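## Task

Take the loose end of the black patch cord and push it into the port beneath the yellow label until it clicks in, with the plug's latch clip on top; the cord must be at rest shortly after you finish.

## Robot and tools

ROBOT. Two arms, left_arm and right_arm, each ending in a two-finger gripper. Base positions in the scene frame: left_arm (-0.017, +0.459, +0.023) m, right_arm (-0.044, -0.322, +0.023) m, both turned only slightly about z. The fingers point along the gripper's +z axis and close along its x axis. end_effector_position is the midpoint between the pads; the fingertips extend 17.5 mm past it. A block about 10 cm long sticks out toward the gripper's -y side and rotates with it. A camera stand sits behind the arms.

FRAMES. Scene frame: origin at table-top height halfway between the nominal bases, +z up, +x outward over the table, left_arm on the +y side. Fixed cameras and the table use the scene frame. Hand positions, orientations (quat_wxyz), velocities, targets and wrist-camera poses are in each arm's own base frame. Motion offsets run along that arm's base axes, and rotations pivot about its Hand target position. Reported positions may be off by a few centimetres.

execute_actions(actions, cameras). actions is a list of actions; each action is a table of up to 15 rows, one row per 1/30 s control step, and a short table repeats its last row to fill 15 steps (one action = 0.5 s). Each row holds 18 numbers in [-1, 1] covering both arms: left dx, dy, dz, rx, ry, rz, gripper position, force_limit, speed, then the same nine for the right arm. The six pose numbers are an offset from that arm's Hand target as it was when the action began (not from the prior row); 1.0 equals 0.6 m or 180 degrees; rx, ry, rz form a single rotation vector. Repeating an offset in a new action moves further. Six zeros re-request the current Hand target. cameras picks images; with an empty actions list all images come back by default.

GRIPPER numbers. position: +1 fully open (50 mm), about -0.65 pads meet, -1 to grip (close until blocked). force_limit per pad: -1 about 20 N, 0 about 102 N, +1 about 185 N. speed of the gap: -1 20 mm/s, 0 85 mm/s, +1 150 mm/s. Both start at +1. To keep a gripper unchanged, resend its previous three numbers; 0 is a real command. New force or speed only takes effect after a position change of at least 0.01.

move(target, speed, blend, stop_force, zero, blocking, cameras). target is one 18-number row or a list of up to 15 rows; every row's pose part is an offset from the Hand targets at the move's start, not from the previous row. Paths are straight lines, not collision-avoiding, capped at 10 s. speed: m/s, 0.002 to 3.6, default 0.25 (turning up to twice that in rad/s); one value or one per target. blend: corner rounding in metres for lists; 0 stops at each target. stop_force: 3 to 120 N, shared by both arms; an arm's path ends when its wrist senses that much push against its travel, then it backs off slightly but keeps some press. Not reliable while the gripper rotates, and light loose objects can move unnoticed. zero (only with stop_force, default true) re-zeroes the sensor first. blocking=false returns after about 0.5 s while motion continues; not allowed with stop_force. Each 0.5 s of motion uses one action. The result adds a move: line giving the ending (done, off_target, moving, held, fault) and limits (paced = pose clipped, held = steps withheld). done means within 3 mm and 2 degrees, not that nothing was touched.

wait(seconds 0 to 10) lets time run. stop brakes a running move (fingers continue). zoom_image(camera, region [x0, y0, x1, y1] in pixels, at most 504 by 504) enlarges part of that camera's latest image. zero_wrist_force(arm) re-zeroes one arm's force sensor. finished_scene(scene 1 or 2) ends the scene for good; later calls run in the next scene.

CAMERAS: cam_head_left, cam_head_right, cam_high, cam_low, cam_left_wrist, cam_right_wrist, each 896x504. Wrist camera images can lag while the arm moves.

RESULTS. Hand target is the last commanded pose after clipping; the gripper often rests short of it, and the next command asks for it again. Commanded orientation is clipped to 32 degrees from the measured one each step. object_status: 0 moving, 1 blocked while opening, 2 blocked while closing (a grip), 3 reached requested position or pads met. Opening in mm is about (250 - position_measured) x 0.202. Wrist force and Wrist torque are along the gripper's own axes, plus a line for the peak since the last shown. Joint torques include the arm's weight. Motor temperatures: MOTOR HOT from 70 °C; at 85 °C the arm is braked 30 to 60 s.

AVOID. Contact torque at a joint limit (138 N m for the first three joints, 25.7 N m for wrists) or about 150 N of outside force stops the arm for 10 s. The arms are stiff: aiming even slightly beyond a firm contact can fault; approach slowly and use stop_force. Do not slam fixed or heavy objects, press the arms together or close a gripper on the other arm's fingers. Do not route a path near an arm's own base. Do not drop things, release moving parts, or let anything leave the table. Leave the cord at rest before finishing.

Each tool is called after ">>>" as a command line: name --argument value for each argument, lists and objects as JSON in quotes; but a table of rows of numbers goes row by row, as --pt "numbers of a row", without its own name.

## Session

>>> execute_actions --actions '[]'

>>> zoom_image --camera "cam_head_left" --region '[350, 230, 560, 390]'

>>> zoom_image --camera "cam_high" --region '[360, 220, 600, 400]'

Scene clock: 0.00 s.
left_arm: end_effector_position=(+0.9631, -0.0032, +0.3654) position_measured=3 object_status=3 end_effector_quat_wxyz=(-0.320, +0.713, -0.401, +0.478) | right_arm: end_effector_position=(+0.2701, -0.2216, +0.3631) position_measured=3 object_status=3 end_effector_quat_wxyz=(-0.169, -0.514, +0.721, +0.432)
Joint positions: left_arm=[-0.217 -0.801 1.08 -3.061 -1.294 2.572] | right_arm=[2.735 -1.8 -1.302 -2.569 1.712 2.994]
Joint velocities: within noise
Joint torques (N m): no reading
Motor temperatures (°C): left_arm=[33 32 33 39 39 38] | right_arm=[32 33 31 40 42 43]
Wrist force (N): no reading
Wrist torque (N m): no reading
Wrist force, peak (N): no reading
Hand target: left_arm +0.9631, -0.0032, +0.3654; -0.320, +0.713, -0.401, +0.478 | right_arm +0.2701, -0.2216, +0.3631; -0.169, -0.514, +0.721, +0.432
Tool commands: left_gripper/position=+1.0 left_gripper/force_limit=+1.0 left_gripper/speed=+1.0 right_gripper/position=+1.0 right_gripper/force_limit=+1.0 right_gripper/speed=+1.0
camera_calibration:
cam_left_wrist: T_world_to_cam=[[0.235223, -0.869662, 0.434002, -0.37803], [-0.565177, -0.485663, -0.666863, 0.806055], [0.790724, -0.0884269, -0.605753, -0.406348], [0, 0, 0, 1]] pos_world=[0.865795, 0.0267803, 0.455447]
cam_right_wrist: T_world_to_cam=[[-0.412279, -0.887145, -0.207366, -0.00512707], [-0.337774, -0.0625496, 0.939147, -0.243978], [-0.84613, 0.457233, -0.273866, 0.555905], [0, 0, 0, 1]] pos_world=[0.385845, -0.273988, 0.380311]

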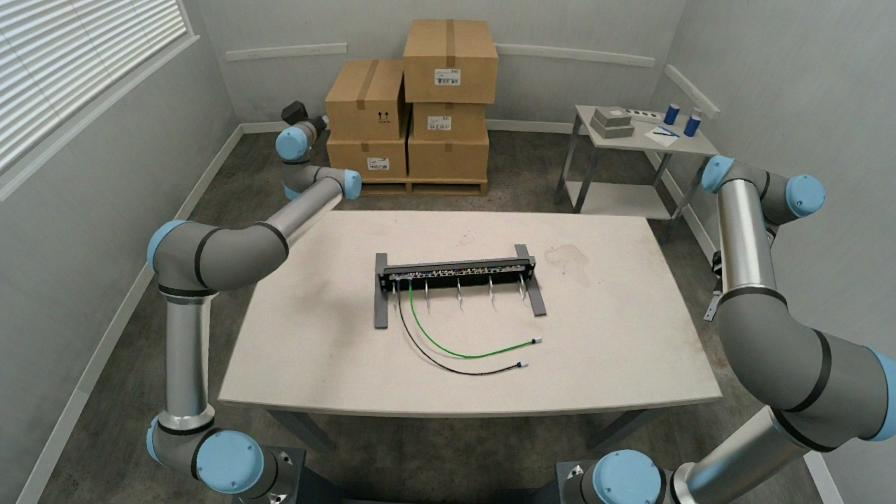

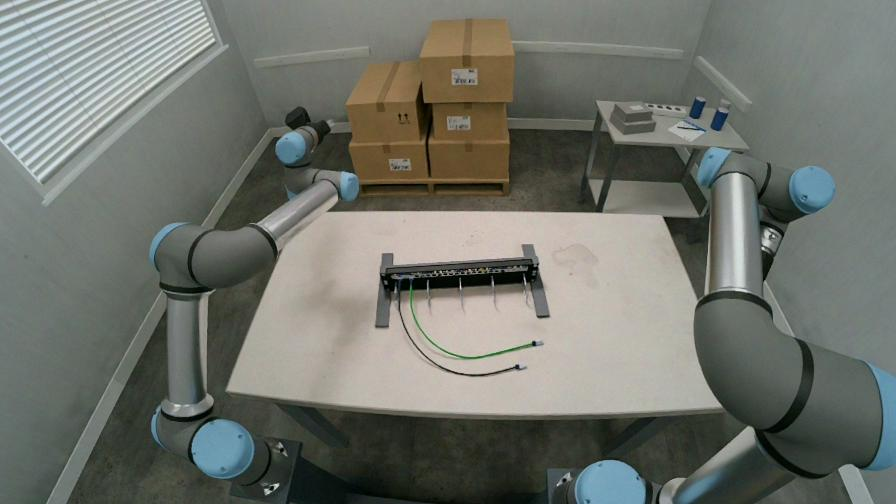

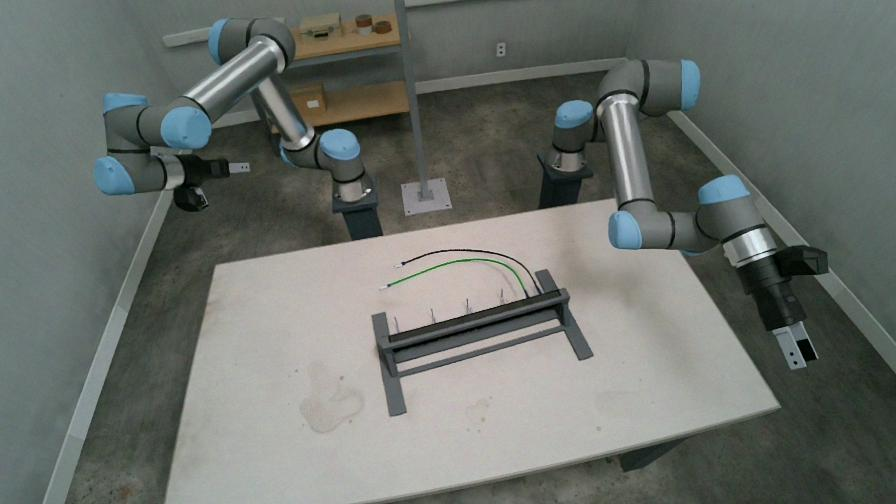

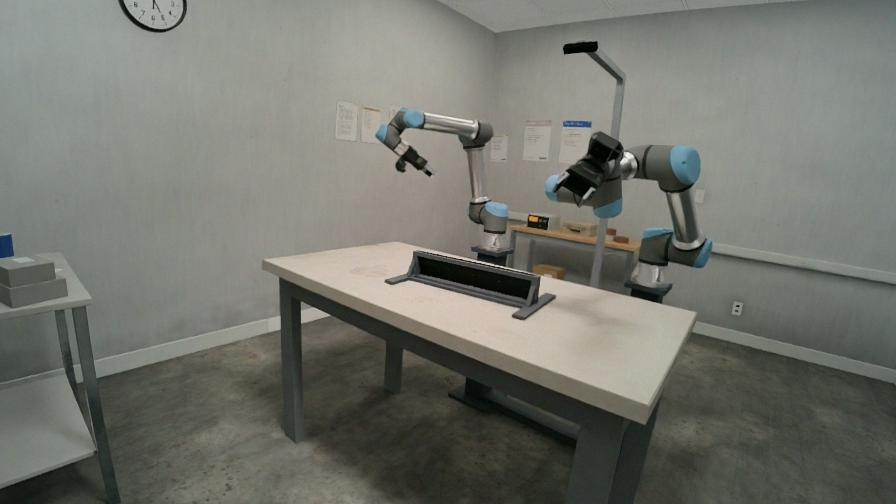

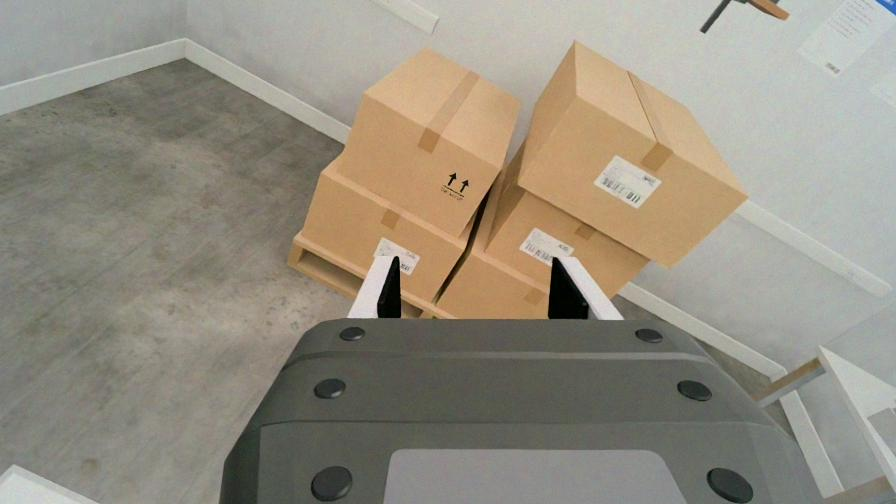

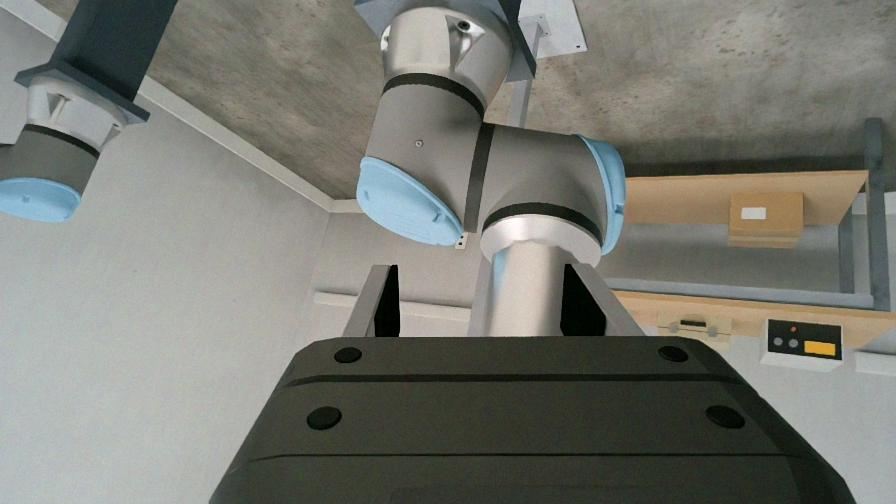

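Scaled by 2.400 from the camera's 896x504 image, which has a finer 1280x720 frame.

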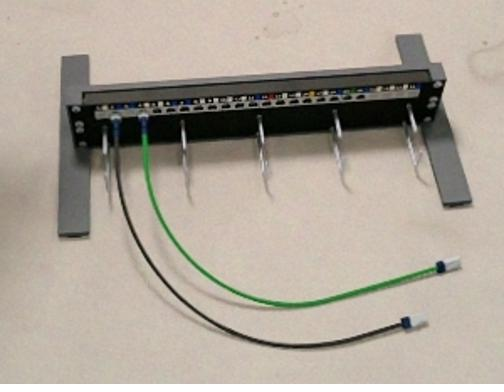

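Scaled by 2.100 from the camera's 896x504 image, which has a finer 1280x720 frame.

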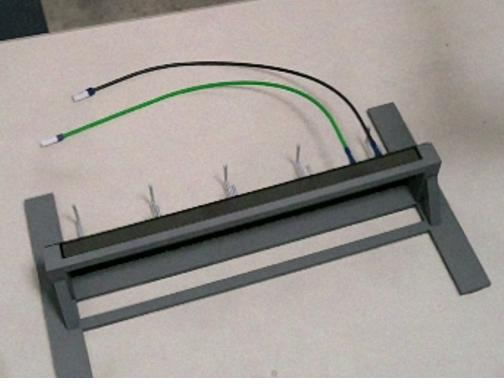

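>>> move --pt "0 0 0 0 0 0 1 1 1 0.135 0.586 -0.322 0.129 -0.33 0.551 1 -0.5 -0.5" --speed 0.4 --cameras '["cam_right_wrist","cam_head_left"]'

>>> zoom_image --camera "cam_right_wrist" --region '[300, 50, 600, 330]'

Scene clock: 31.33 s.
left_arm: end_effector_position=(+0.9631, -0.0032, +0.3654) position_measured=3 object_status=3 end_effector_quat_wxyz=(-0.320, +0.713, -0.401, +0.478) | right_arm: end_effector_position=(+0.3510, +0.1299, +0.1699) position_measured=3 object_status=3 end_effector_quat_wxyz=(+0.001, +1.000, -0.002, -0.001)
Joint positions: left_arm=[-0.217 -0.801 1.08 -3.061 -1.294 2.572] | right_arm=[3.86 -1.298 -2.216 -1.202 1.571 2.293]
Joint torques (N m): left_arm=[-0.29 -55.93 -27.98 -2.8 0.31 -0.02] | right_arm=[4.91 11.63 24.4 4.16 2.36 0.58]
Wrist force (N): left_arm=[-0.1 0.2 0.0] | right_arm=[-2.3 0.6 2.0]
Wrist torque (N m): left_arm=[0.02 0.02 0.00] | right_arm=[-0.14 0.32 -0.03]
Wrist force, peak (N): left_arm=[-0.5 0.2 0.5] | right_arm=[-2.7 -1.2 2.6]
Hand target: left_arm +0.9631, -0.0032, +0.3654; -0.320, +0.713, -0.401, +0.478 | right_arm +0.3511, +0.1300, +0.1699; +0.001, +1.000, -0.002, -0.001
Off the commanded pose: left_arm 0.000 m, 0 deg | right_arm 0.000 m, 0 deg.
move: done
camera_calibration:
cam_right_wrist: T_world_to_cam=[[0.999983, 0.00342446, -0.00477587, -0.345845], [0.00481409, -0.94344, 0.331508, 0.0841976], [-0.00337052, -0.331525, -0.94344, 0.331184], [0, 0, 0, 1]] pos_world=[0.34655, 0.190415, 0.282888]
Images, in order (width x height): cam_head_left 896x504, cam_right_wrist 896x504.

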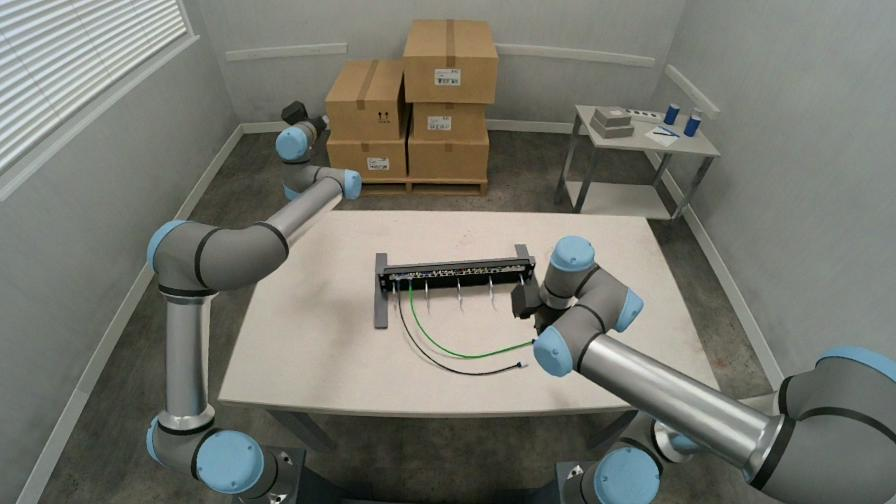

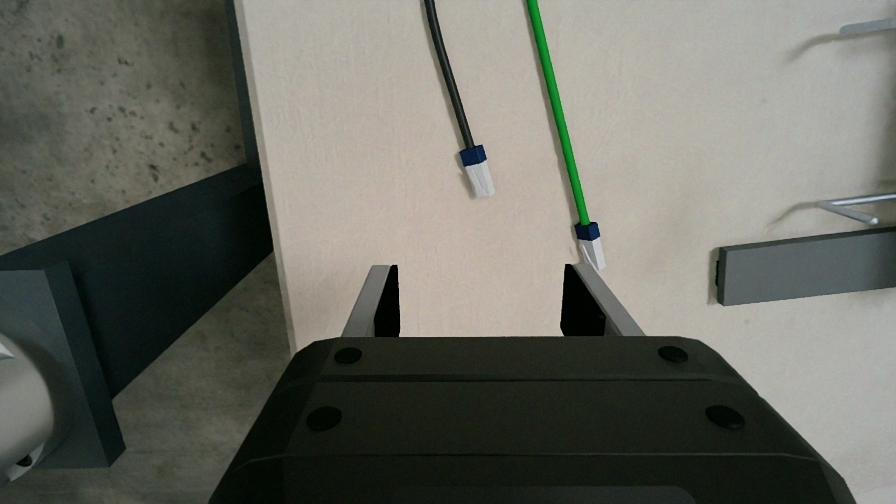

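Scaled by 1.680 from the camera's 896x504 image, which has a finer 1280x720 frame.

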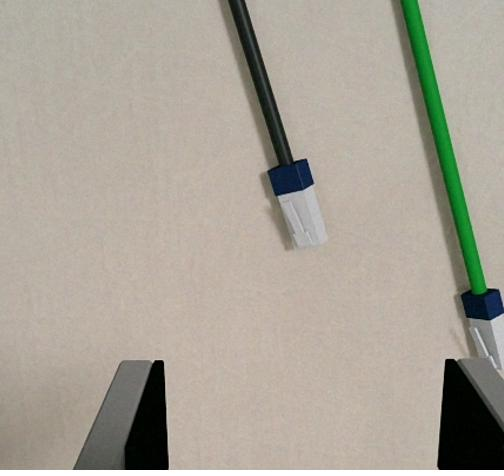

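>>> zoom_image --camera "cam_right_wrist" --region '[435, 125, 525, 215]'

Scaled by 5.600 from the camera's 896x504 image, which has a finer 1280x720 frame.

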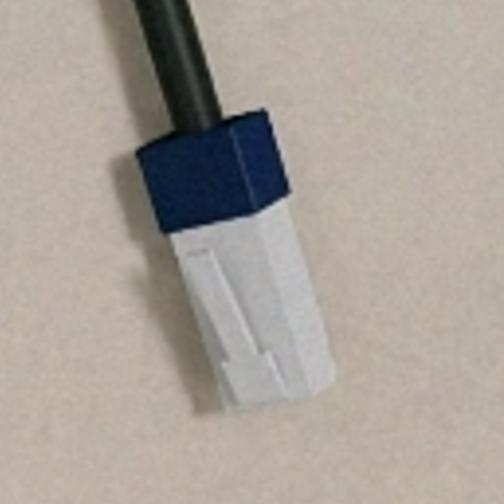

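>>> move --pt "0 0 0 0 0 0 1 1 1 0.003 0.050 -0.15 -0.0828 -0.0113 0.0856 1 -0.5 -0.5" --speed 0.3 --cameras '["cam_right_wrist"]'

>>> zoom_image --camera "cam_right_wrist" --region '[400, 160, 560, 320]'

Scene clock: 106.83 s.
left_arm: end_effector_position=(+0.9631, -0.0032, +0.3654) position_measured=3 object_status=3 end_effector_quat_wxyz=(-0.320, +0.713, -0.401, +0.478) | right_arm: end_effector_position=(+0.3529, +0.1599, +0.0799) position_measured=3 object_status=3 end_effector_quat_wxyz=(+0.130, +0.983, +0.132, +0.017)
Joint positions: left_arm=[-0.217 -0.801 1.08 -3.061 -1.294 2.572] | right_arm=[4.069 -1.507 -2.294 -1.076 1.365 2.248]
Joint torques (N m): left_arm=[-0.91 -55.73 -27.53 -2.77 0.33 -0.04] | right_arm=[5.31 13.21 27.14 0.62 0.47 1.78]
Wrist force (N): left_arm=[-0.1 0.3 0.0] | right_arm=[-2.1 0.2 1.8]
Wrist torque (N m): left_arm=[0.04 0.02 0.00] | right_arm=[-0.14 0.32 0.11]
Wrist force, peak (N): left_arm=[-0.5 0.5 0.1] | right_arm=[-2.1 -1.5 3.4]
Hand target: left_arm +0.9631, -0.0032, +0.3654; -0.320, +0.713, -0.401, +0.478 | right_arm +0.3529, +0.1600, +0.0799; +0.130, +0.983, +0.132, +0.017
Off the commanded pose: left_arm 0.000 m, 0 deg | right_arm 0.000 m, 0 deg.
move: done
camera_calibration:
cam_right_wrist: T_world_to_cam=[[0.96304, 0.269306, -0.00531936, -0.377661], [0.225253, -0.794366, 0.564131, 0.022124], [0.147698, -0.544479, -0.825668, 0.227559], [0, 0, 0, 1]] pos_world=[0.32511, 0.243182, 0.173398]
Images, in order (width x height): cam_right_wrist 896x504.

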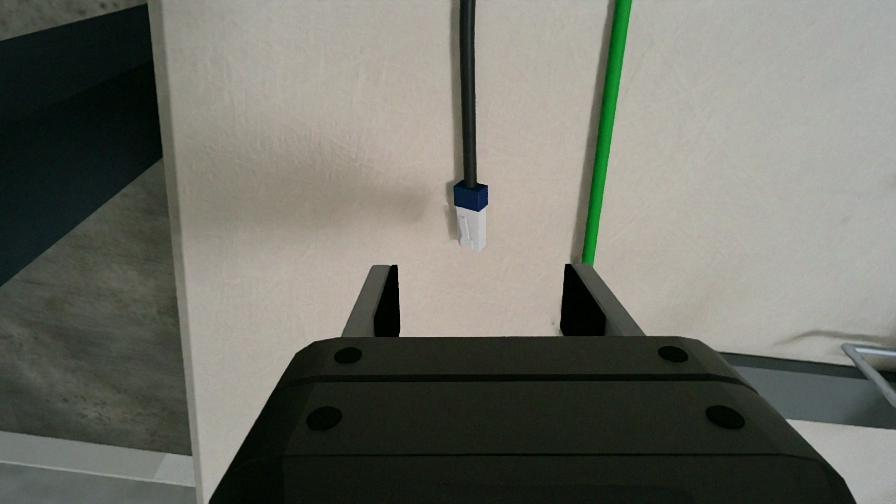

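Scaled by 3.150 from the camera's 896x504 image, which has a finer 1280x720 frame.

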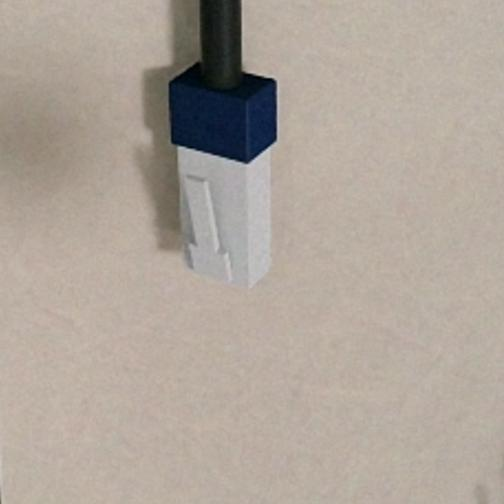

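>>> move --pt "0 0 0 0 0 0 1 1 1 -0.0045 -0.013 -0.091 0.105 -0.0687 0.0135 0.01 -0.5 -0.5" --speed 0.15 --cameras '["cam_right_wrist"]'

>>> zoom_image --camera "cam_right_wrist" --region '[400, 180, 560, 340]'

Scene clock: 219.30 s.
left_arm: end_effector_position=(+0.9631, -0.0032, +0.3654) position_measured=3 object_status=3 end_effector_quat_wxyz=(-0.320, +0.713, -0.401, +0.478) | right_arm: end_effector_position=(+0.3502, +0.1521, +0.0253) position_measured=151 object_status=3 end_effector_quat_wxyz=(-0.020, +0.980, +0.133, +0.146)
Joint positions: left_arm=[-0.217 -0.801 1.08 -3.061 -1.294 2.572] | right_arm=[4.035 -1.526 -2.654 -0.29 1.399 2.173]
Joint torques (N m): left_arm=[-0.85 -55.92 -28.04 -2.76 0.45 0.01] | right_arm=[10.34 14.39 12.95 5.83 -3.13 1.78]
Wrist force (N): left_arm=[-0.1 0.4 0.0] | right_arm=[-3.5 1.3 2.5]
Wrist torque (N m): left_arm=[0.06 0.02 0.00] | right_arm=[-0.07 0.39 0.21]
Wrist force, peak (N): left_arm=[-0.6 0.5 0.2] | right_arm=[-4.1 1.7 3.2]
Hand target: left_arm +0.9631, -0.0032, +0.3654; -0.320, +0.713, -0.401, +0.478 | right_arm +0.3502, +0.1522, +0.0253; -0.020, +0.980, +0.133, +0.146
Off the commanded pose: left_arm 0.000 m, 0 deg | right_arm 0.000 m, 0 deg.
move: done
camera_calibration:
cam_right_wrist: T_world_to_cam=[[0.920569, 0.262303, 0.289395, -0.364723], [0.165907, -0.933378, 0.318245, 0.0955217], [0.353591, -0.244954, -0.902757, 0.0628539], [0, 0, 0, 1]] pos_world=[0.297681, 0.200222, 0.131892]
Images, in order (width x height): cam_right_wrist 896x504.

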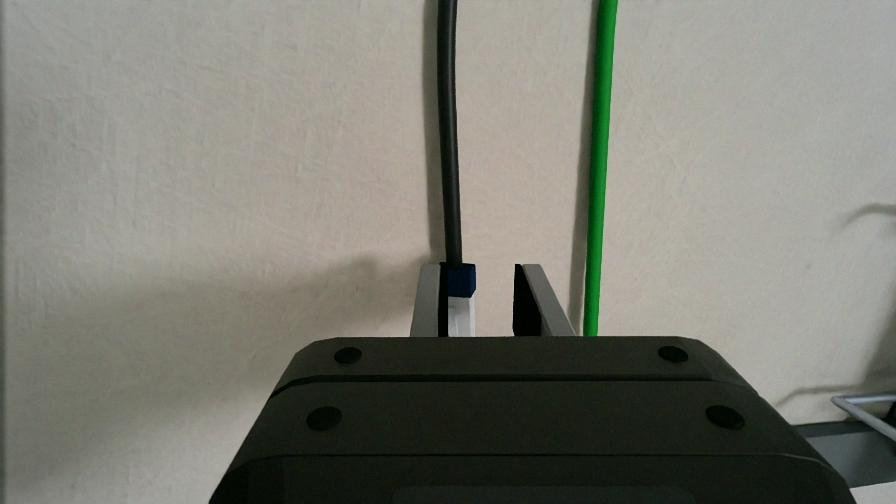

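Scaled by 3.150 from the camera's 896x504 image, which has a finer 1280x720 frame.

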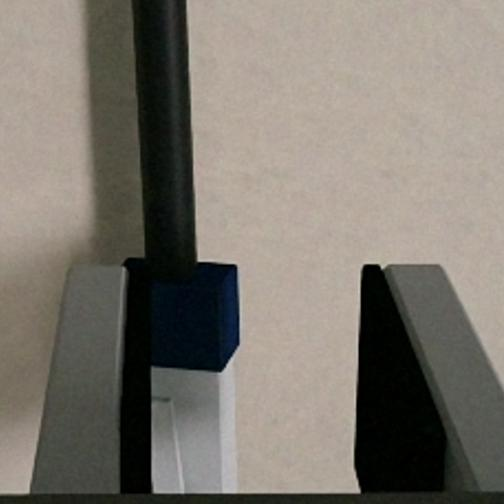

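>>> move --pt "0 0 0 0 0 0 1 1 1 0 0 -0.0385 0 0 0 0.01 -0.5 -0.5" --speed 0.02 --stop_force 3 --cameras '["cam_right_wrist"]'

>>> zoom_image --camera "cam_right_wrist" --region '[400, 180, 560, 340]'

Scene clock: 248.70 s.
left_arm: end_effector_position=(+0.9631, -0.0032, +0.3654) position_measured=3 object_status=3 end_effector_quat_wxyz=(-0.320, +0.713, -0.401, +0.478) | right_arm: end_effector_position=(+0.3502, +0.1522, +0.0022) position_measured=151 object_status=3 end_effector_quat_wxyz=(-0.020, +0.980, +0.133, +0.146)
Joint positions: left_arm=[-0.217 -0.801 1.08 -3.061 -1.294 2.572] | right_arm=[4.035 -1.632 -2.677 -0.161 1.399 2.173]
Joint torques (N m): left_arm=[-0.38 -56.12 -27.95 -2.7 0.48 -0.04] | right_arm=[-3.14 20.25 19.64 1.15 -2.53 -1.73]
Wrist force (N): left_arm=[0.0 0.2 0.2] | right_arm=[-3.5 1.0 2.7]
Wrist torque (N m): left_arm=[0.03 0.00 0.00] | right_arm=[-0.13 0.42 0.18]
Wrist force, peak (N): left_arm=[-0.1 0.4 0.5] | right_arm=[-3.7 1.6 2.7]
Hand target: left_arm +0.9631, -0.0032, +0.3654; -0.320, +0.713, -0.401, +0.478 | right_arm +0.3502, +0.1522, +0.0022; -0.020, +0.980, +0.133, +0.146
Off the commanded pose: left_arm 0.000 m, 0 deg | right_arm 0.000 m, 0 deg.
move: done
camera_calibration:
cam_right_wrist: T_world_to_cam=[[0.920485, 0.26236, 0.289611, -0.358049], [0.165916, -0.933386, 0.318219, 0.102875], [0.353806, -0.244865, -0.902697, 0.0419126], [0, 0, 0, 1]] pos_world=[0.297682, 0.200223, 0.108793]
Images, in order (width x height): cam_right_wrist 896x504.

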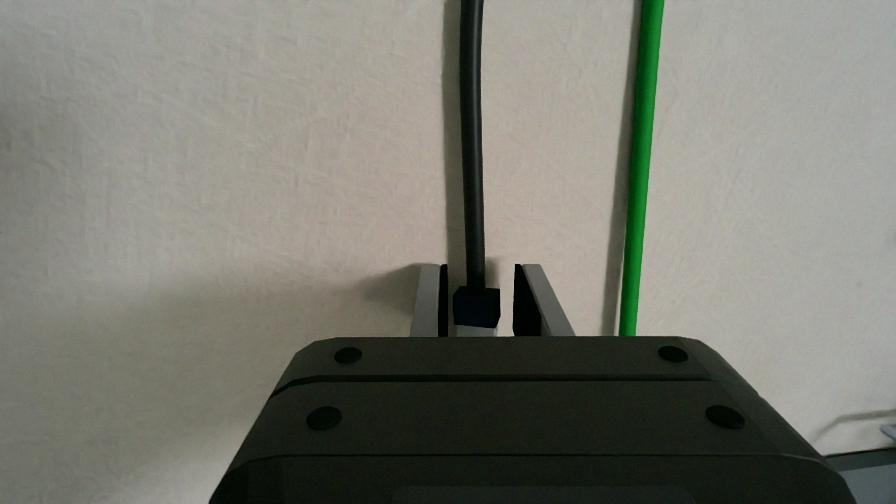

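Scaled by 3.150 from the camera's 896x504 image, which has a finer 1280x720 frame.

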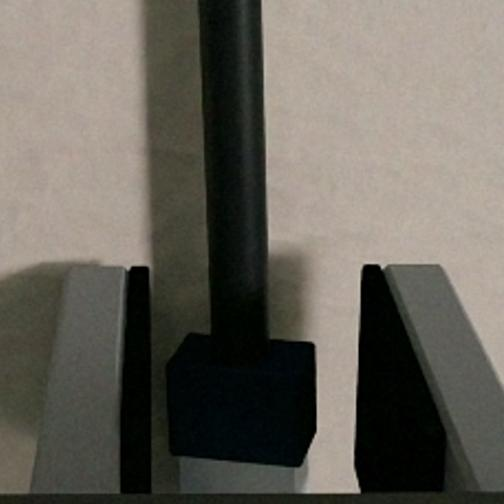

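>>> move --pt "0 0 0 0 0 0 1 1 1 -0.0017 -0.0005 0 0 0 0 -0.1 -0.5 -0.9" --speed 0.02

>>> move --pt "0 0 0 0 0 0 1 1 1 0 0 -0.004 0 0 0 -0.1 -0.5 -0.9" --speed 0.006 --stop_force 3 --cameras '["cam_right_wrist"]'

>>> zoom_image --camera "cam_right_wrist" --region '[400, 180, 560, 340]'

Scene clock: 282.97 s.
left_arm: end_effector_position=(+0.9631, -0.0032, +0.3654) position_measured=3 object_status=3 end_effector_quat_wxyz=(-0.320, +0.713, -0.401, +0.478) | right_arm: end_effector_position=(+0.3491, +0.1518, +0.0022) position_measured=167 object_status=3 end_effector_quat_wxyz=(-0.020, +0.980, +0.133, +0.146)
Joint positions: left_arm=[-0.217 -0.801 1.08 -3.061 -1.294 2.572] | right_arm=[4.037 -1.629 -2.68 -0.161 1.399 2.175]
Joint torques (N m): left_arm=[-0.43 -56.05 -28.39 -2.65 0.5 -0.03] | right_arm=[8 17.16 8.01 1.18 -3.22 1.51]
Wrist force (N): left_arm=[-0.1 0.3 0.1] | right_arm=[-3.4 1.1 2.6]
Wrist torque (N m): left_arm=[0.04 0.02 -0.01] | right_arm=[-0.11 0.40 0.05]
Wrist force, peak (N): left_arm=[-0.4 0.6 0.3] | right_arm=[-3.8 1.1 2.7]
Hand target: left_arm +0.9631, -0.0032, +0.3654; -0.320, +0.713, -0.401, +0.478 | right_arm +0.3492, +0.1519, +0.0022; -0.020, +0.980, +0.133, +0.146
Off the commanded pose: left_arm 0.000 m, 0 deg | right_arm 0.000 m, 0 deg.
move: done

Scene clock: 284.03 s.
left_arm: end_effector_position=(+0.9631, -0.0032, +0.3654) position_measured=3 object_status=3 end_effector_quat_wxyz=(-0.320, +0.713, -0.401, +0.478) | right_arm: end_effector_position=(+0.3491, +0.1518, -0.0002) position_measured=167 object_status=3 end_effector_quat_wxyz=(-0.020, +0.980, +0.133, +0.146)
Joint positions: left_arm=[-0.217 -0.801 1.08 -3.061 -1.294 2.572] | right_arm=[4.037 -1.641 -2.682 -0.148 1.399 2.175]
Joint torques (N m): left_arm=[-0.63 -55.57 -28.09 -2.66 0.57 0] | right_arm=[-1.09 22.17 9.65 1.34 -2.47 -1.5]
Wrist force (N): left_arm=[-0.4 0.3 0.3] | right_arm=[-3.2 1.2 2.6]
Wrist torque (N m): left_arm=[0.05 0.06 -0.01] | right_arm=[-0.10 0.37 0.04]
Wrist force, peak (N): left_arm=[-0.4 0.3 0.3] | right_arm=[-3.6 1.0 3.0]
Hand target: left_arm +0.9631, -0.0032, +0.3654; -0.320, +0.713, -0.401, +0.478 | right_arm +0.3492, +0.1519, -0.0002; -0.020, +0.980, +0.133, +0.146
Off the commanded pose: left_arm 0.000 m, 0 deg | right_arm 0.000 m, 0 deg.
move: done
camera_calibration:
cam_right_wrist: T_world_to_cam=[[0.920527, 0.262332, 0.289504, -0.356258], [0.16589, -0.933366, 0.318288, 0.103537], [0.35371, -0.244967, -0.902707, 0.0401115], [0, 0, 0, 1]] pos_world=[0.296581, 0.199922, 0.106392]
Images, in order (width x height): cam_right_wrist 896x504.

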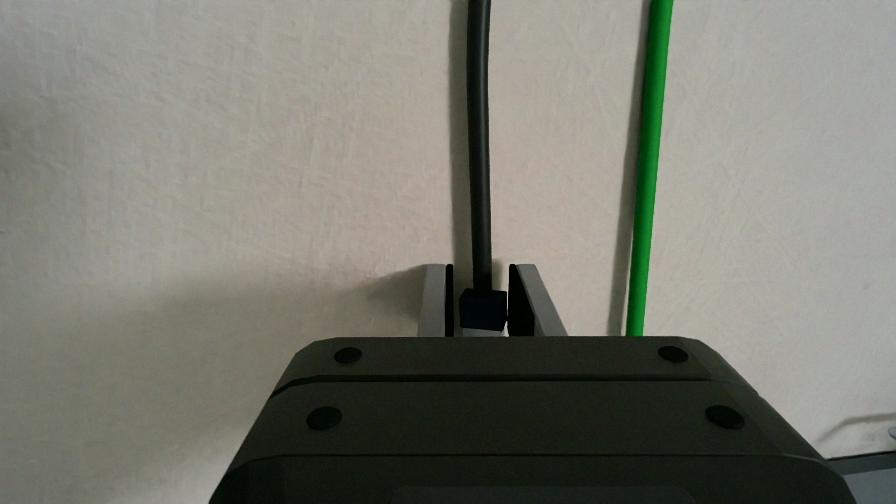

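Scaled by 3.150 from the camera's 896x504 image, which has a finer 1280x720 frame.

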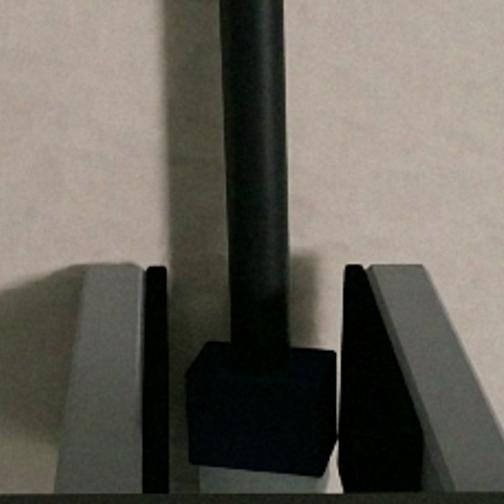

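>>> move --pt "0 0 0 0 0 0 1 1 1 0.0014 0.0004 -0.0003 0 0 0 -0.1 -0.5 -0.9" --speed 0.02

>>> move --pt "0 0 0 0 0 0 1 1 1 0 0 0 0 0 0 -1 -0.8 -1" --cameras '["cam_right_wrist"]'

>>> zoom_image --camera "cam_right_wrist" --region '[400, 180, 560, 340]'

Scene clock: 298.53 s.
left_arm: end_effector_position=(+0.9631, -0.0032, +0.3654) position_measured=3 object_status=3 end_effector_quat_wxyz=(-0.320, +0.713, -0.401, +0.478) | right_arm: end_effector_position=(+0.3500, +0.1521, -0.0004) position_measured=167 object_status=3 end_effector_quat_wxyz=(-0.020, +0.980, +0.133, +0.146)
Joint positions: left_arm=[-0.217 -0.801 1.08 -3.061 -1.294 2.572] | right_arm=[4.035 -1.644 -2.68 -0.146 1.399 2.174]
Joint torques (N m): left_arm=[-0.27 -56.38 -28.07 -2.65 0.66 -0.05] | right_arm=[-4.78 12.35 15.74 5.96 1.9 -1.68]
Wrist force (N): left_arm=[0.0 0.3 -0.1] | right_arm=[-3.2 1.0 2.9]
Wrist torque (N m): left_arm=[0.04 -0.01 0.00] | right_arm=[-0.13 0.37 0.22]
Wrist force, peak (N): left_arm=[-0.3 0.5 0.2] | right_arm=[-3.6 1.2 3.0]
Hand target: left_arm +0.9631, -0.0032, +0.3654; -0.320, +0.713, -0.401, +0.478 | right_arm +0.3500, +0.1521, -0.0004; -0.020, +0.980, +0.133, +0.146
Off the commanded pose: left_arm 0.000 m, 0 deg | right_arm 0.000 m, 0 deg.
move: done

Scene clock: 299.03 s.
left_arm: end_effector_position=(+0.9631, -0.0032, +0.3654) position_measured=3 object_status=3 end_effector_quat_wxyz=(-0.320, +0.713, -0.401, +0.478) | right_arm: end_effector_position=(+0.3500, +0.1521, -0.0004) position_measured=188 object_status=2 end_effector_quat_wxyz=(-0.020, +0.980, +0.133, +0.146)
Joint positions: left_arm=[-0.217 -0.801 1.08 -3.061 -1.294 2.572] | right_arm=[4.035 -1.644 -2.68 -0.146 1.399 2.174]
Joint torques (N m): left_arm=[-0.13 -56.72 -28.11 -2.63 0.52 0.09] | right_arm=[-0.34 15.9 10.99 5.13 1.71 -0.37]
Wrist force (N): left_arm=[-0.2 0.3 0.2] | right_arm=[-3.5 1.1 3.0]
Wrist torque (N m): left_arm=[0.05 0.04 0.00] | right_arm=[-0.10 0.42 0.23]
Wrist force, peak (N): left_arm=[-0.5 0.3 0.2] | right_arm=[-3.6 0.9 3.1]
Hand target: left_arm +0.9631, -0.0032, +0.3654; -0.320, +0.713, -0.401, +0.478 | right_arm +0.3500, +0.1521, -0.0004; -0.020, +0.980, +0.133, +0.146
Off the commanded pose: left_arm 0.000 m, 0 deg | right_arm 0.000 m, 0 deg.
move: done
camera_calibration:
cam_right_wrist: T_world_to_cam=[[0.920485, 0.26236, 0.289611, -0.357115], [0.165916, -0.933386, 0.318219, 0.10361], [0.353806, -0.244865, -0.902697, 0.0397022], [0, 0, 0, 1]] pos_world=[0.297482, 0.200123, 0.106293]
Images, in order (width x height): cam_right_wrist 896x504.

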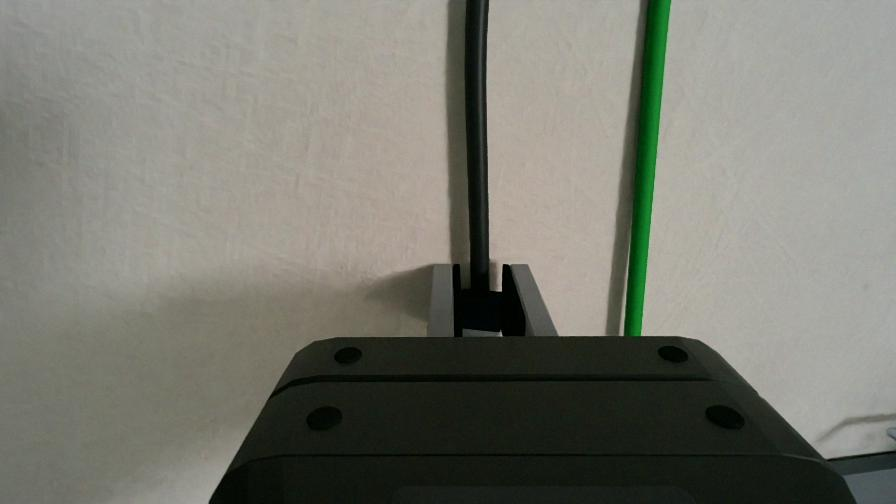

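Scaled by 3.150 from the camera's 896x504 image, which has a finer 1280x720 frame.

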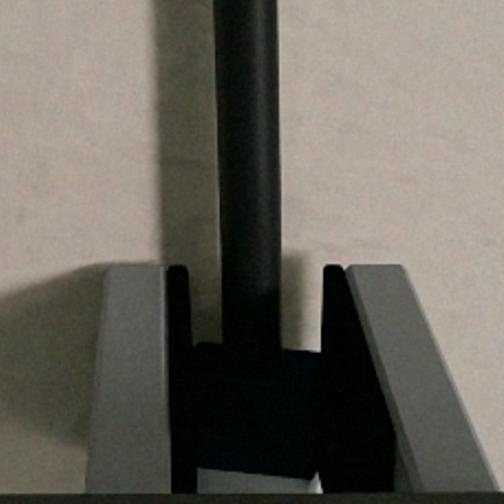

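>>> move --pt "0 0 0 0 0 0 1 1 1 0 0 0 0 0 0 -0.98 -0.3 -1"

>>> move --pt "0 0 0 0 0 0 1 1 1 0 0 0.05 0 0 0 -0.98 -0.3 -1" --speed 0.03 --cameras '["cam_right_wrist"]'

>>> zoom_image --camera "cam_right_wrist" --region '[400, 180, 560, 340]'

Scene clock: 315.77 s.
left_arm: end_effector_position=(+0.9631, -0.0032, +0.3654) position_measured=3 object_status=3 end_effector_quat_wxyz=(-0.320, +0.713, -0.401, +0.478) | right_arm: end_effector_position=(+0.3500, +0.1521, -0.0004) position_measured=195 object_status=2 end_effector_quat_wxyz=(-0.020, +0.980, +0.133, +0.146)
Joint positions: left_arm=[-0.217 -0.801 1.08 -3.061 -1.294 2.572] | right_arm=[4.035 -1.644 -2.68 -0.146 1.399 2.174]
Joint torques (N m): left_arm=[-0.08 -55.78 -27.97 -2.62 0.73 0.04] | right_arm=[6.64 16.97 4.03 2.74 0.45 1.44]
Wrist force (N): left_arm=[-0.3 0.1 0.1] | right_arm=[-3.5 1.0 2.9]
Wrist torque (N m): left_arm=[0.02 0.04 0.00] | right_arm=[-0.12 0.41 0.23]
Wrist force, peak (N): left_arm=[-0.4 0.5 0.2] | right_arm=[-3.7 1.1 2.8]
Hand target: left_arm +0.9631, -0.0032, +0.3654; -0.320, +0.713, -0.401, +0.478 | right_arm +0.3500, +0.1521, -0.0004; -0.020, +0.980, +0.133, +0.146
Off the commanded pose: left_arm 0.000 m, 0 deg | right_arm 0.000 m, 0 deg.
move: done

Scene clock: 317.10 s.
left_arm: end_effector_position=(+0.9631, -0.0032, +0.3654) position_measured=3 object_status=3 end_effector_quat_wxyz=(-0.320, +0.713, -0.401, +0.478) | right_arm: end_effector_position=(+0.3501, +0.1522, +0.0297) position_measured=195 object_status=2 end_effector_quat_wxyz=(-0.020, +0.980, +0.133, +0.146)
Joint positions: left_arm=[-0.217 -0.801 1.08 -3.061 -1.294 2.572] | right_arm=[4.035 -1.507 -2.65 -0.313 1.399 2.173]
Joint torques (N m): left_arm=[-0.59 -56.46 -28.17 -2.48 0.72 -0.1] | right_arm=[-3.33 5.91 5.24 6.68 1.21 -0.21]
Wrist force (N): left_arm=[-0.2 0.3 0.2] | right_arm=[-3.3 1.7 2.8]
Wrist torque (N m): left_arm=[0.06 0.03 0.00] | right_arm=[-0.01 0.37 0.24]
Wrist force, peak (N): left_arm=[-0.3 0.6 0.1] | right_arm=[-3.9 1.2 3.2]
Hand target: left_arm +0.9631, -0.0032, +0.3654; -0.320, +0.713, -0.401, +0.478 | right_arm +0.3500, +0.1521, +0.0296; -0.020, +0.980, +0.133, +0.146
Off the commanded pose: left_arm 0.000 m, 0 deg | right_arm 0.000 m, 0 deg.
move: done
camera_calibration:
cam_right_wrist: T_world_to_cam=[[0.920452, 0.262338, 0.289735, -0.365833], [0.165893, -0.933418, 0.318134, 0.0941823], [0.353903, -0.244762, -0.902687, 0.0667576], [0, 0, 0, 1]] pos_world=[0.297482, 0.200223, 0.136293]
Images, in order (width x height): cam_right_wrist 896x504.

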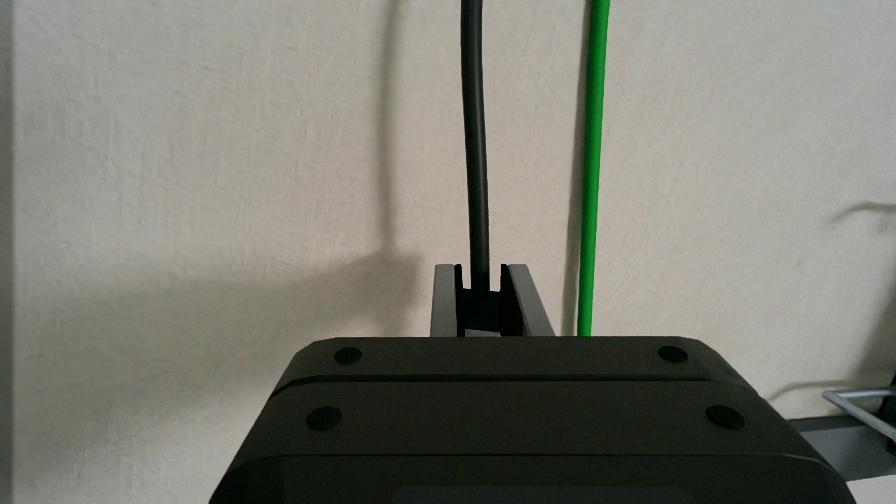

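Scaled by 3.150 from the camera's 896x504 image, which has a finer 1280x720 frame.

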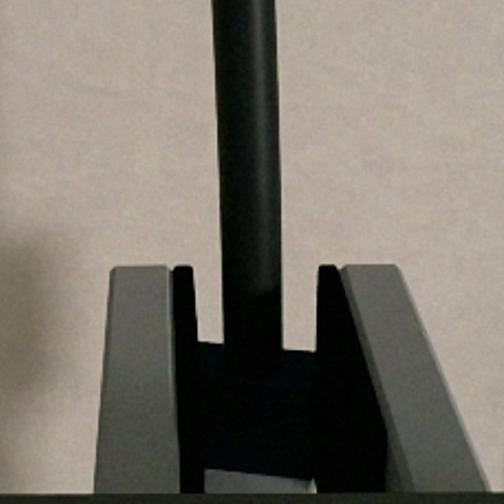

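>>> move --pt "-0.3 -0.2 -0.05 -0.2 0.122 0.113 1 -0.5 -0.5 0.05 0.05 0.2 0 0 0 -0.98 -0.3 -1" --pt "-0.779 -0.495 -0.276 -0.518 0.318 0.2943 1 -0.5 -0.5 0.183 0.147 0.25 -0.086 0.0563 0.4549 -0.98 -0.3 -1" --speed 0.3 --blend 0.03 --cameras '["all"]'

>>> zoom_image --camera "cam_right_wrist" --region '[400, 150, 600, 340]'

>>> zoom_image --camera "cam_left_wrist" --region '[0, 100, 400, 400]'

Scene clock: 355.53 s.
left_arm: end_effector_position=(+0.4957, -0.3003, +0.1998) position_measured=3 object_status=3 end_effector_quat_wxyz=(+0.304, +0.911, +0.263, +0.087) | right_arm: end_effector_position=(+0.4598, +0.2403, +0.1796) position_measured=195 object_status=2 end_effector_quat_wxyz=(+0.000, +0.656, +0.755, +0.000)
Joint positions: left_arm=[-0.691 -1.495 2.144 -2.838 -1.761 0.257] | right_arm=[3.883 -1.66 -1.866 -1.185 1.571 0.602]
Joint torques (N m): left_arm=[12.38 -14.09 -24.2 -4.03 -0.47 -2.12] | right_arm=[10.12 31.1 21.36 4.92 1.79 -1.96]
Wrist force (N): left_arm=[1.1 -0.6 -1.5] | right_arm=[-2.2 0.6 1.8]
Wrist torque (N m): left_arm=[-0.03 0.11 0.31] | right_arm=[-0.23 0.34 0.00]
Wrist force, peak (N): left_arm=[1.1 -0.2 -1.8] | right_arm=[-4.2 1.8 3.7]
Hand target: left_arm +0.4957, -0.3002, +0.1998; +0.304, +0.911, +0.263, +0.087 | right_arm +0.4598, +0.2403, +0.1796; +0.000, +0.656, +0.755, +0.000
Off the commanded pose: left_arm 0.000 m, 0 deg | right_arm 0.000 m, 0 deg.
move: done
camera_calibration:
cam_left_wrist: T_world_to_cam=[[0.842494, 0.538374, -0.0188967, -0.242239], [0.308481, -0.453386, 0.83623, -0.436532], [0.441637, -0.710348, -0.548053, -0.18848], [0, 0, 0, 1]] pos_world=[0.421986, -0.201389, 0.257166]
cam_right_wrist: T_world_to_cam=[[-0.146195, 0.989253, -0.00220994, -0.165236], [0.933518, 0.138697, 0.330617, -0.50231], [0.32737, 0.0462715, -0.943763, 0.134451], [0, 0, 0, 1]] pos_world=[0.400743, 0.226908, 0.292597]

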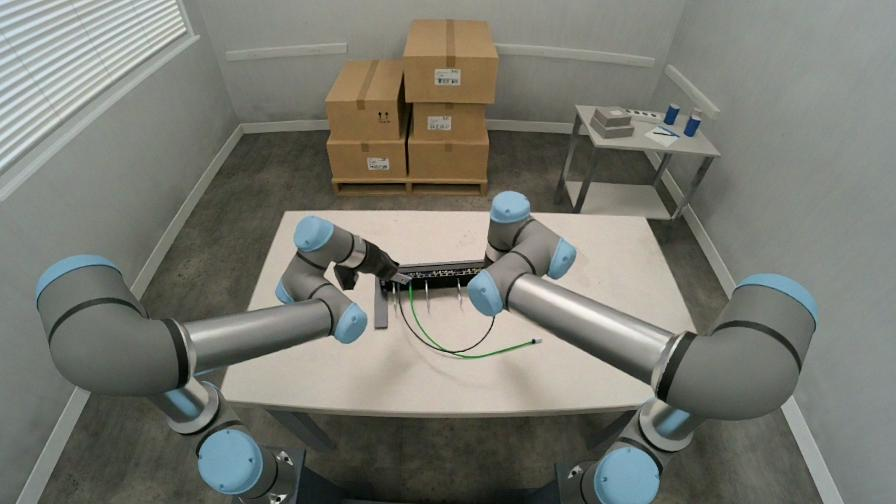

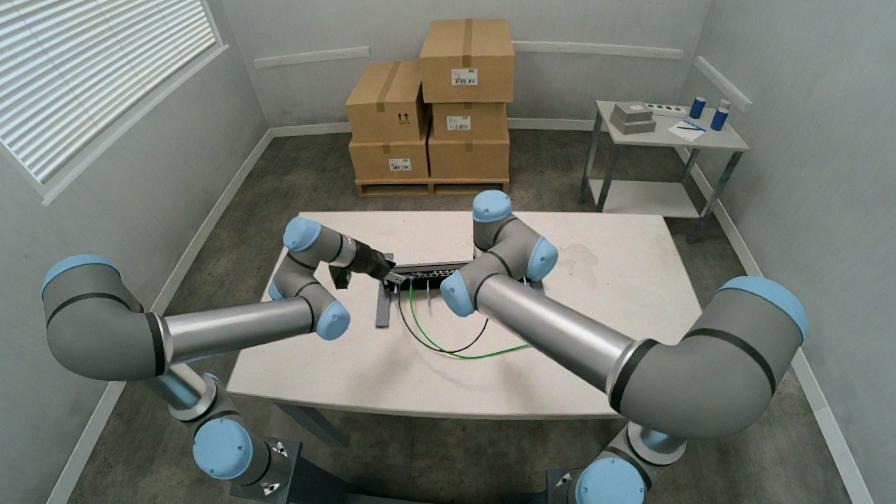

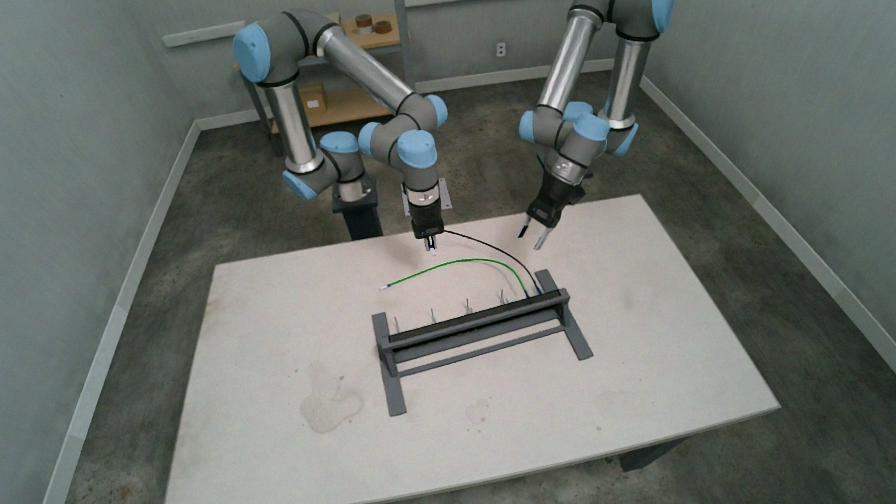

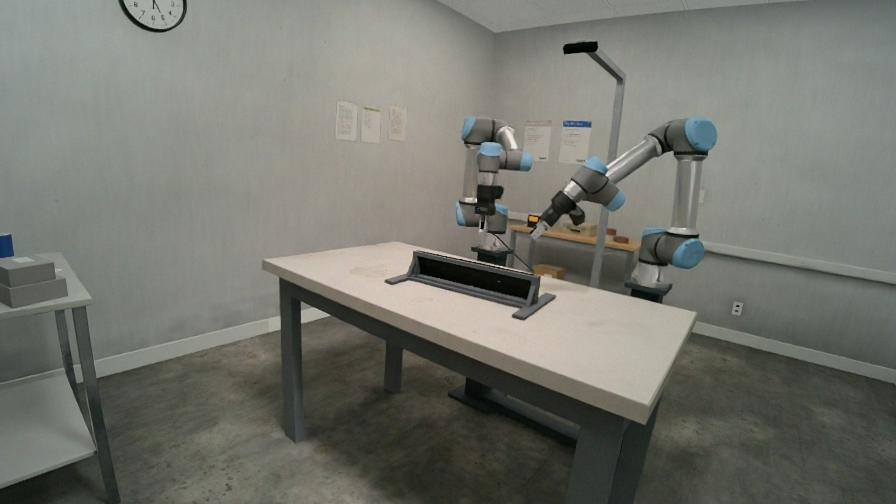

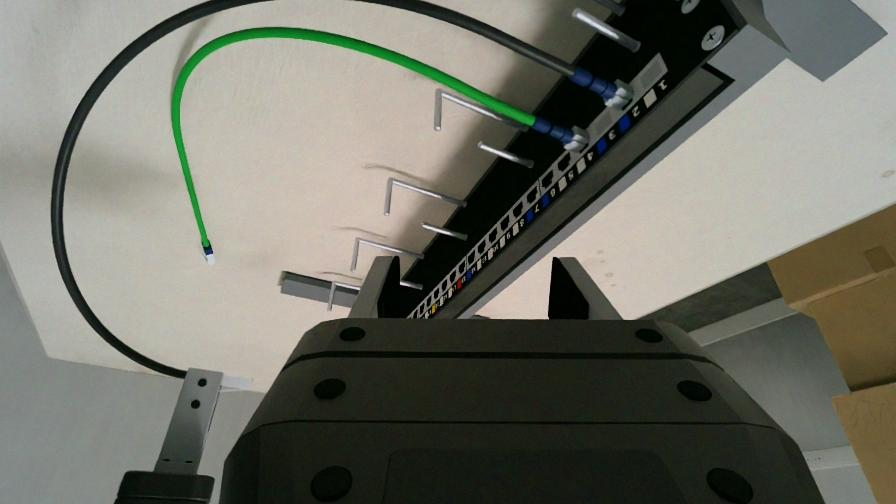

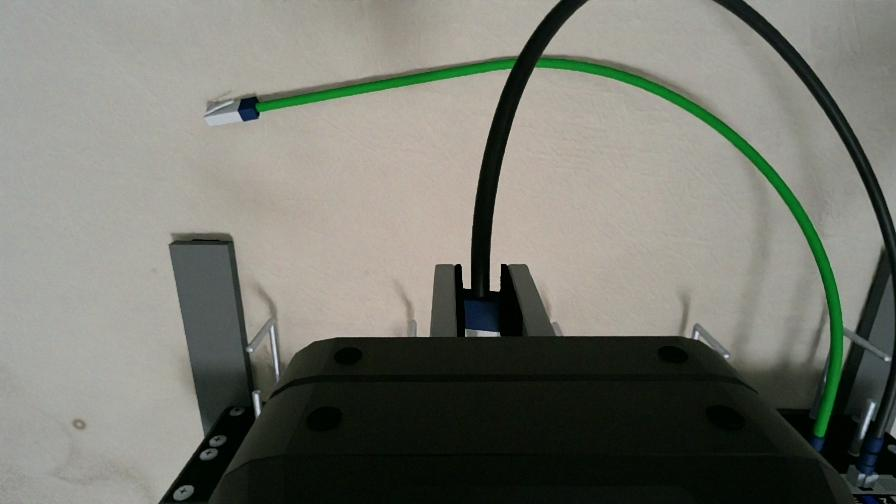

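Scaled by 2.520 from the camera's 896x504 image, which has a finer 1280x720 frame.

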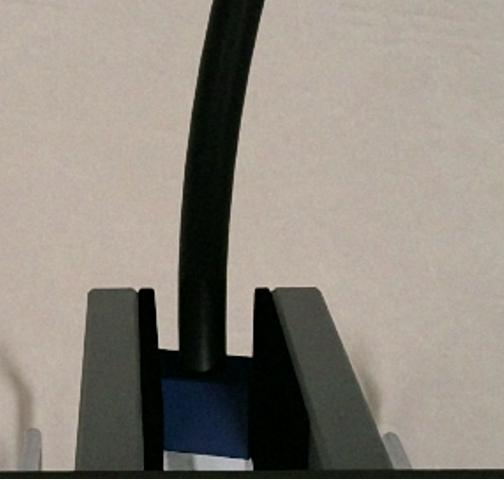

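Scaled by 1.260 from the camera's 896x504 image, which has a finer 1280x720 frame.

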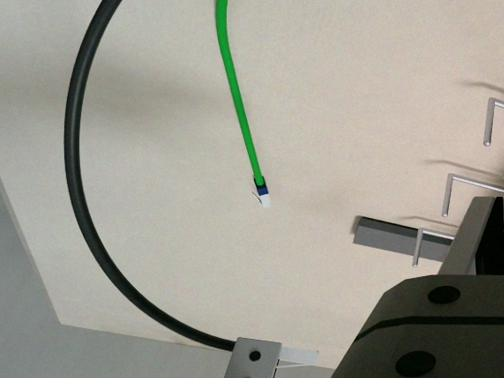

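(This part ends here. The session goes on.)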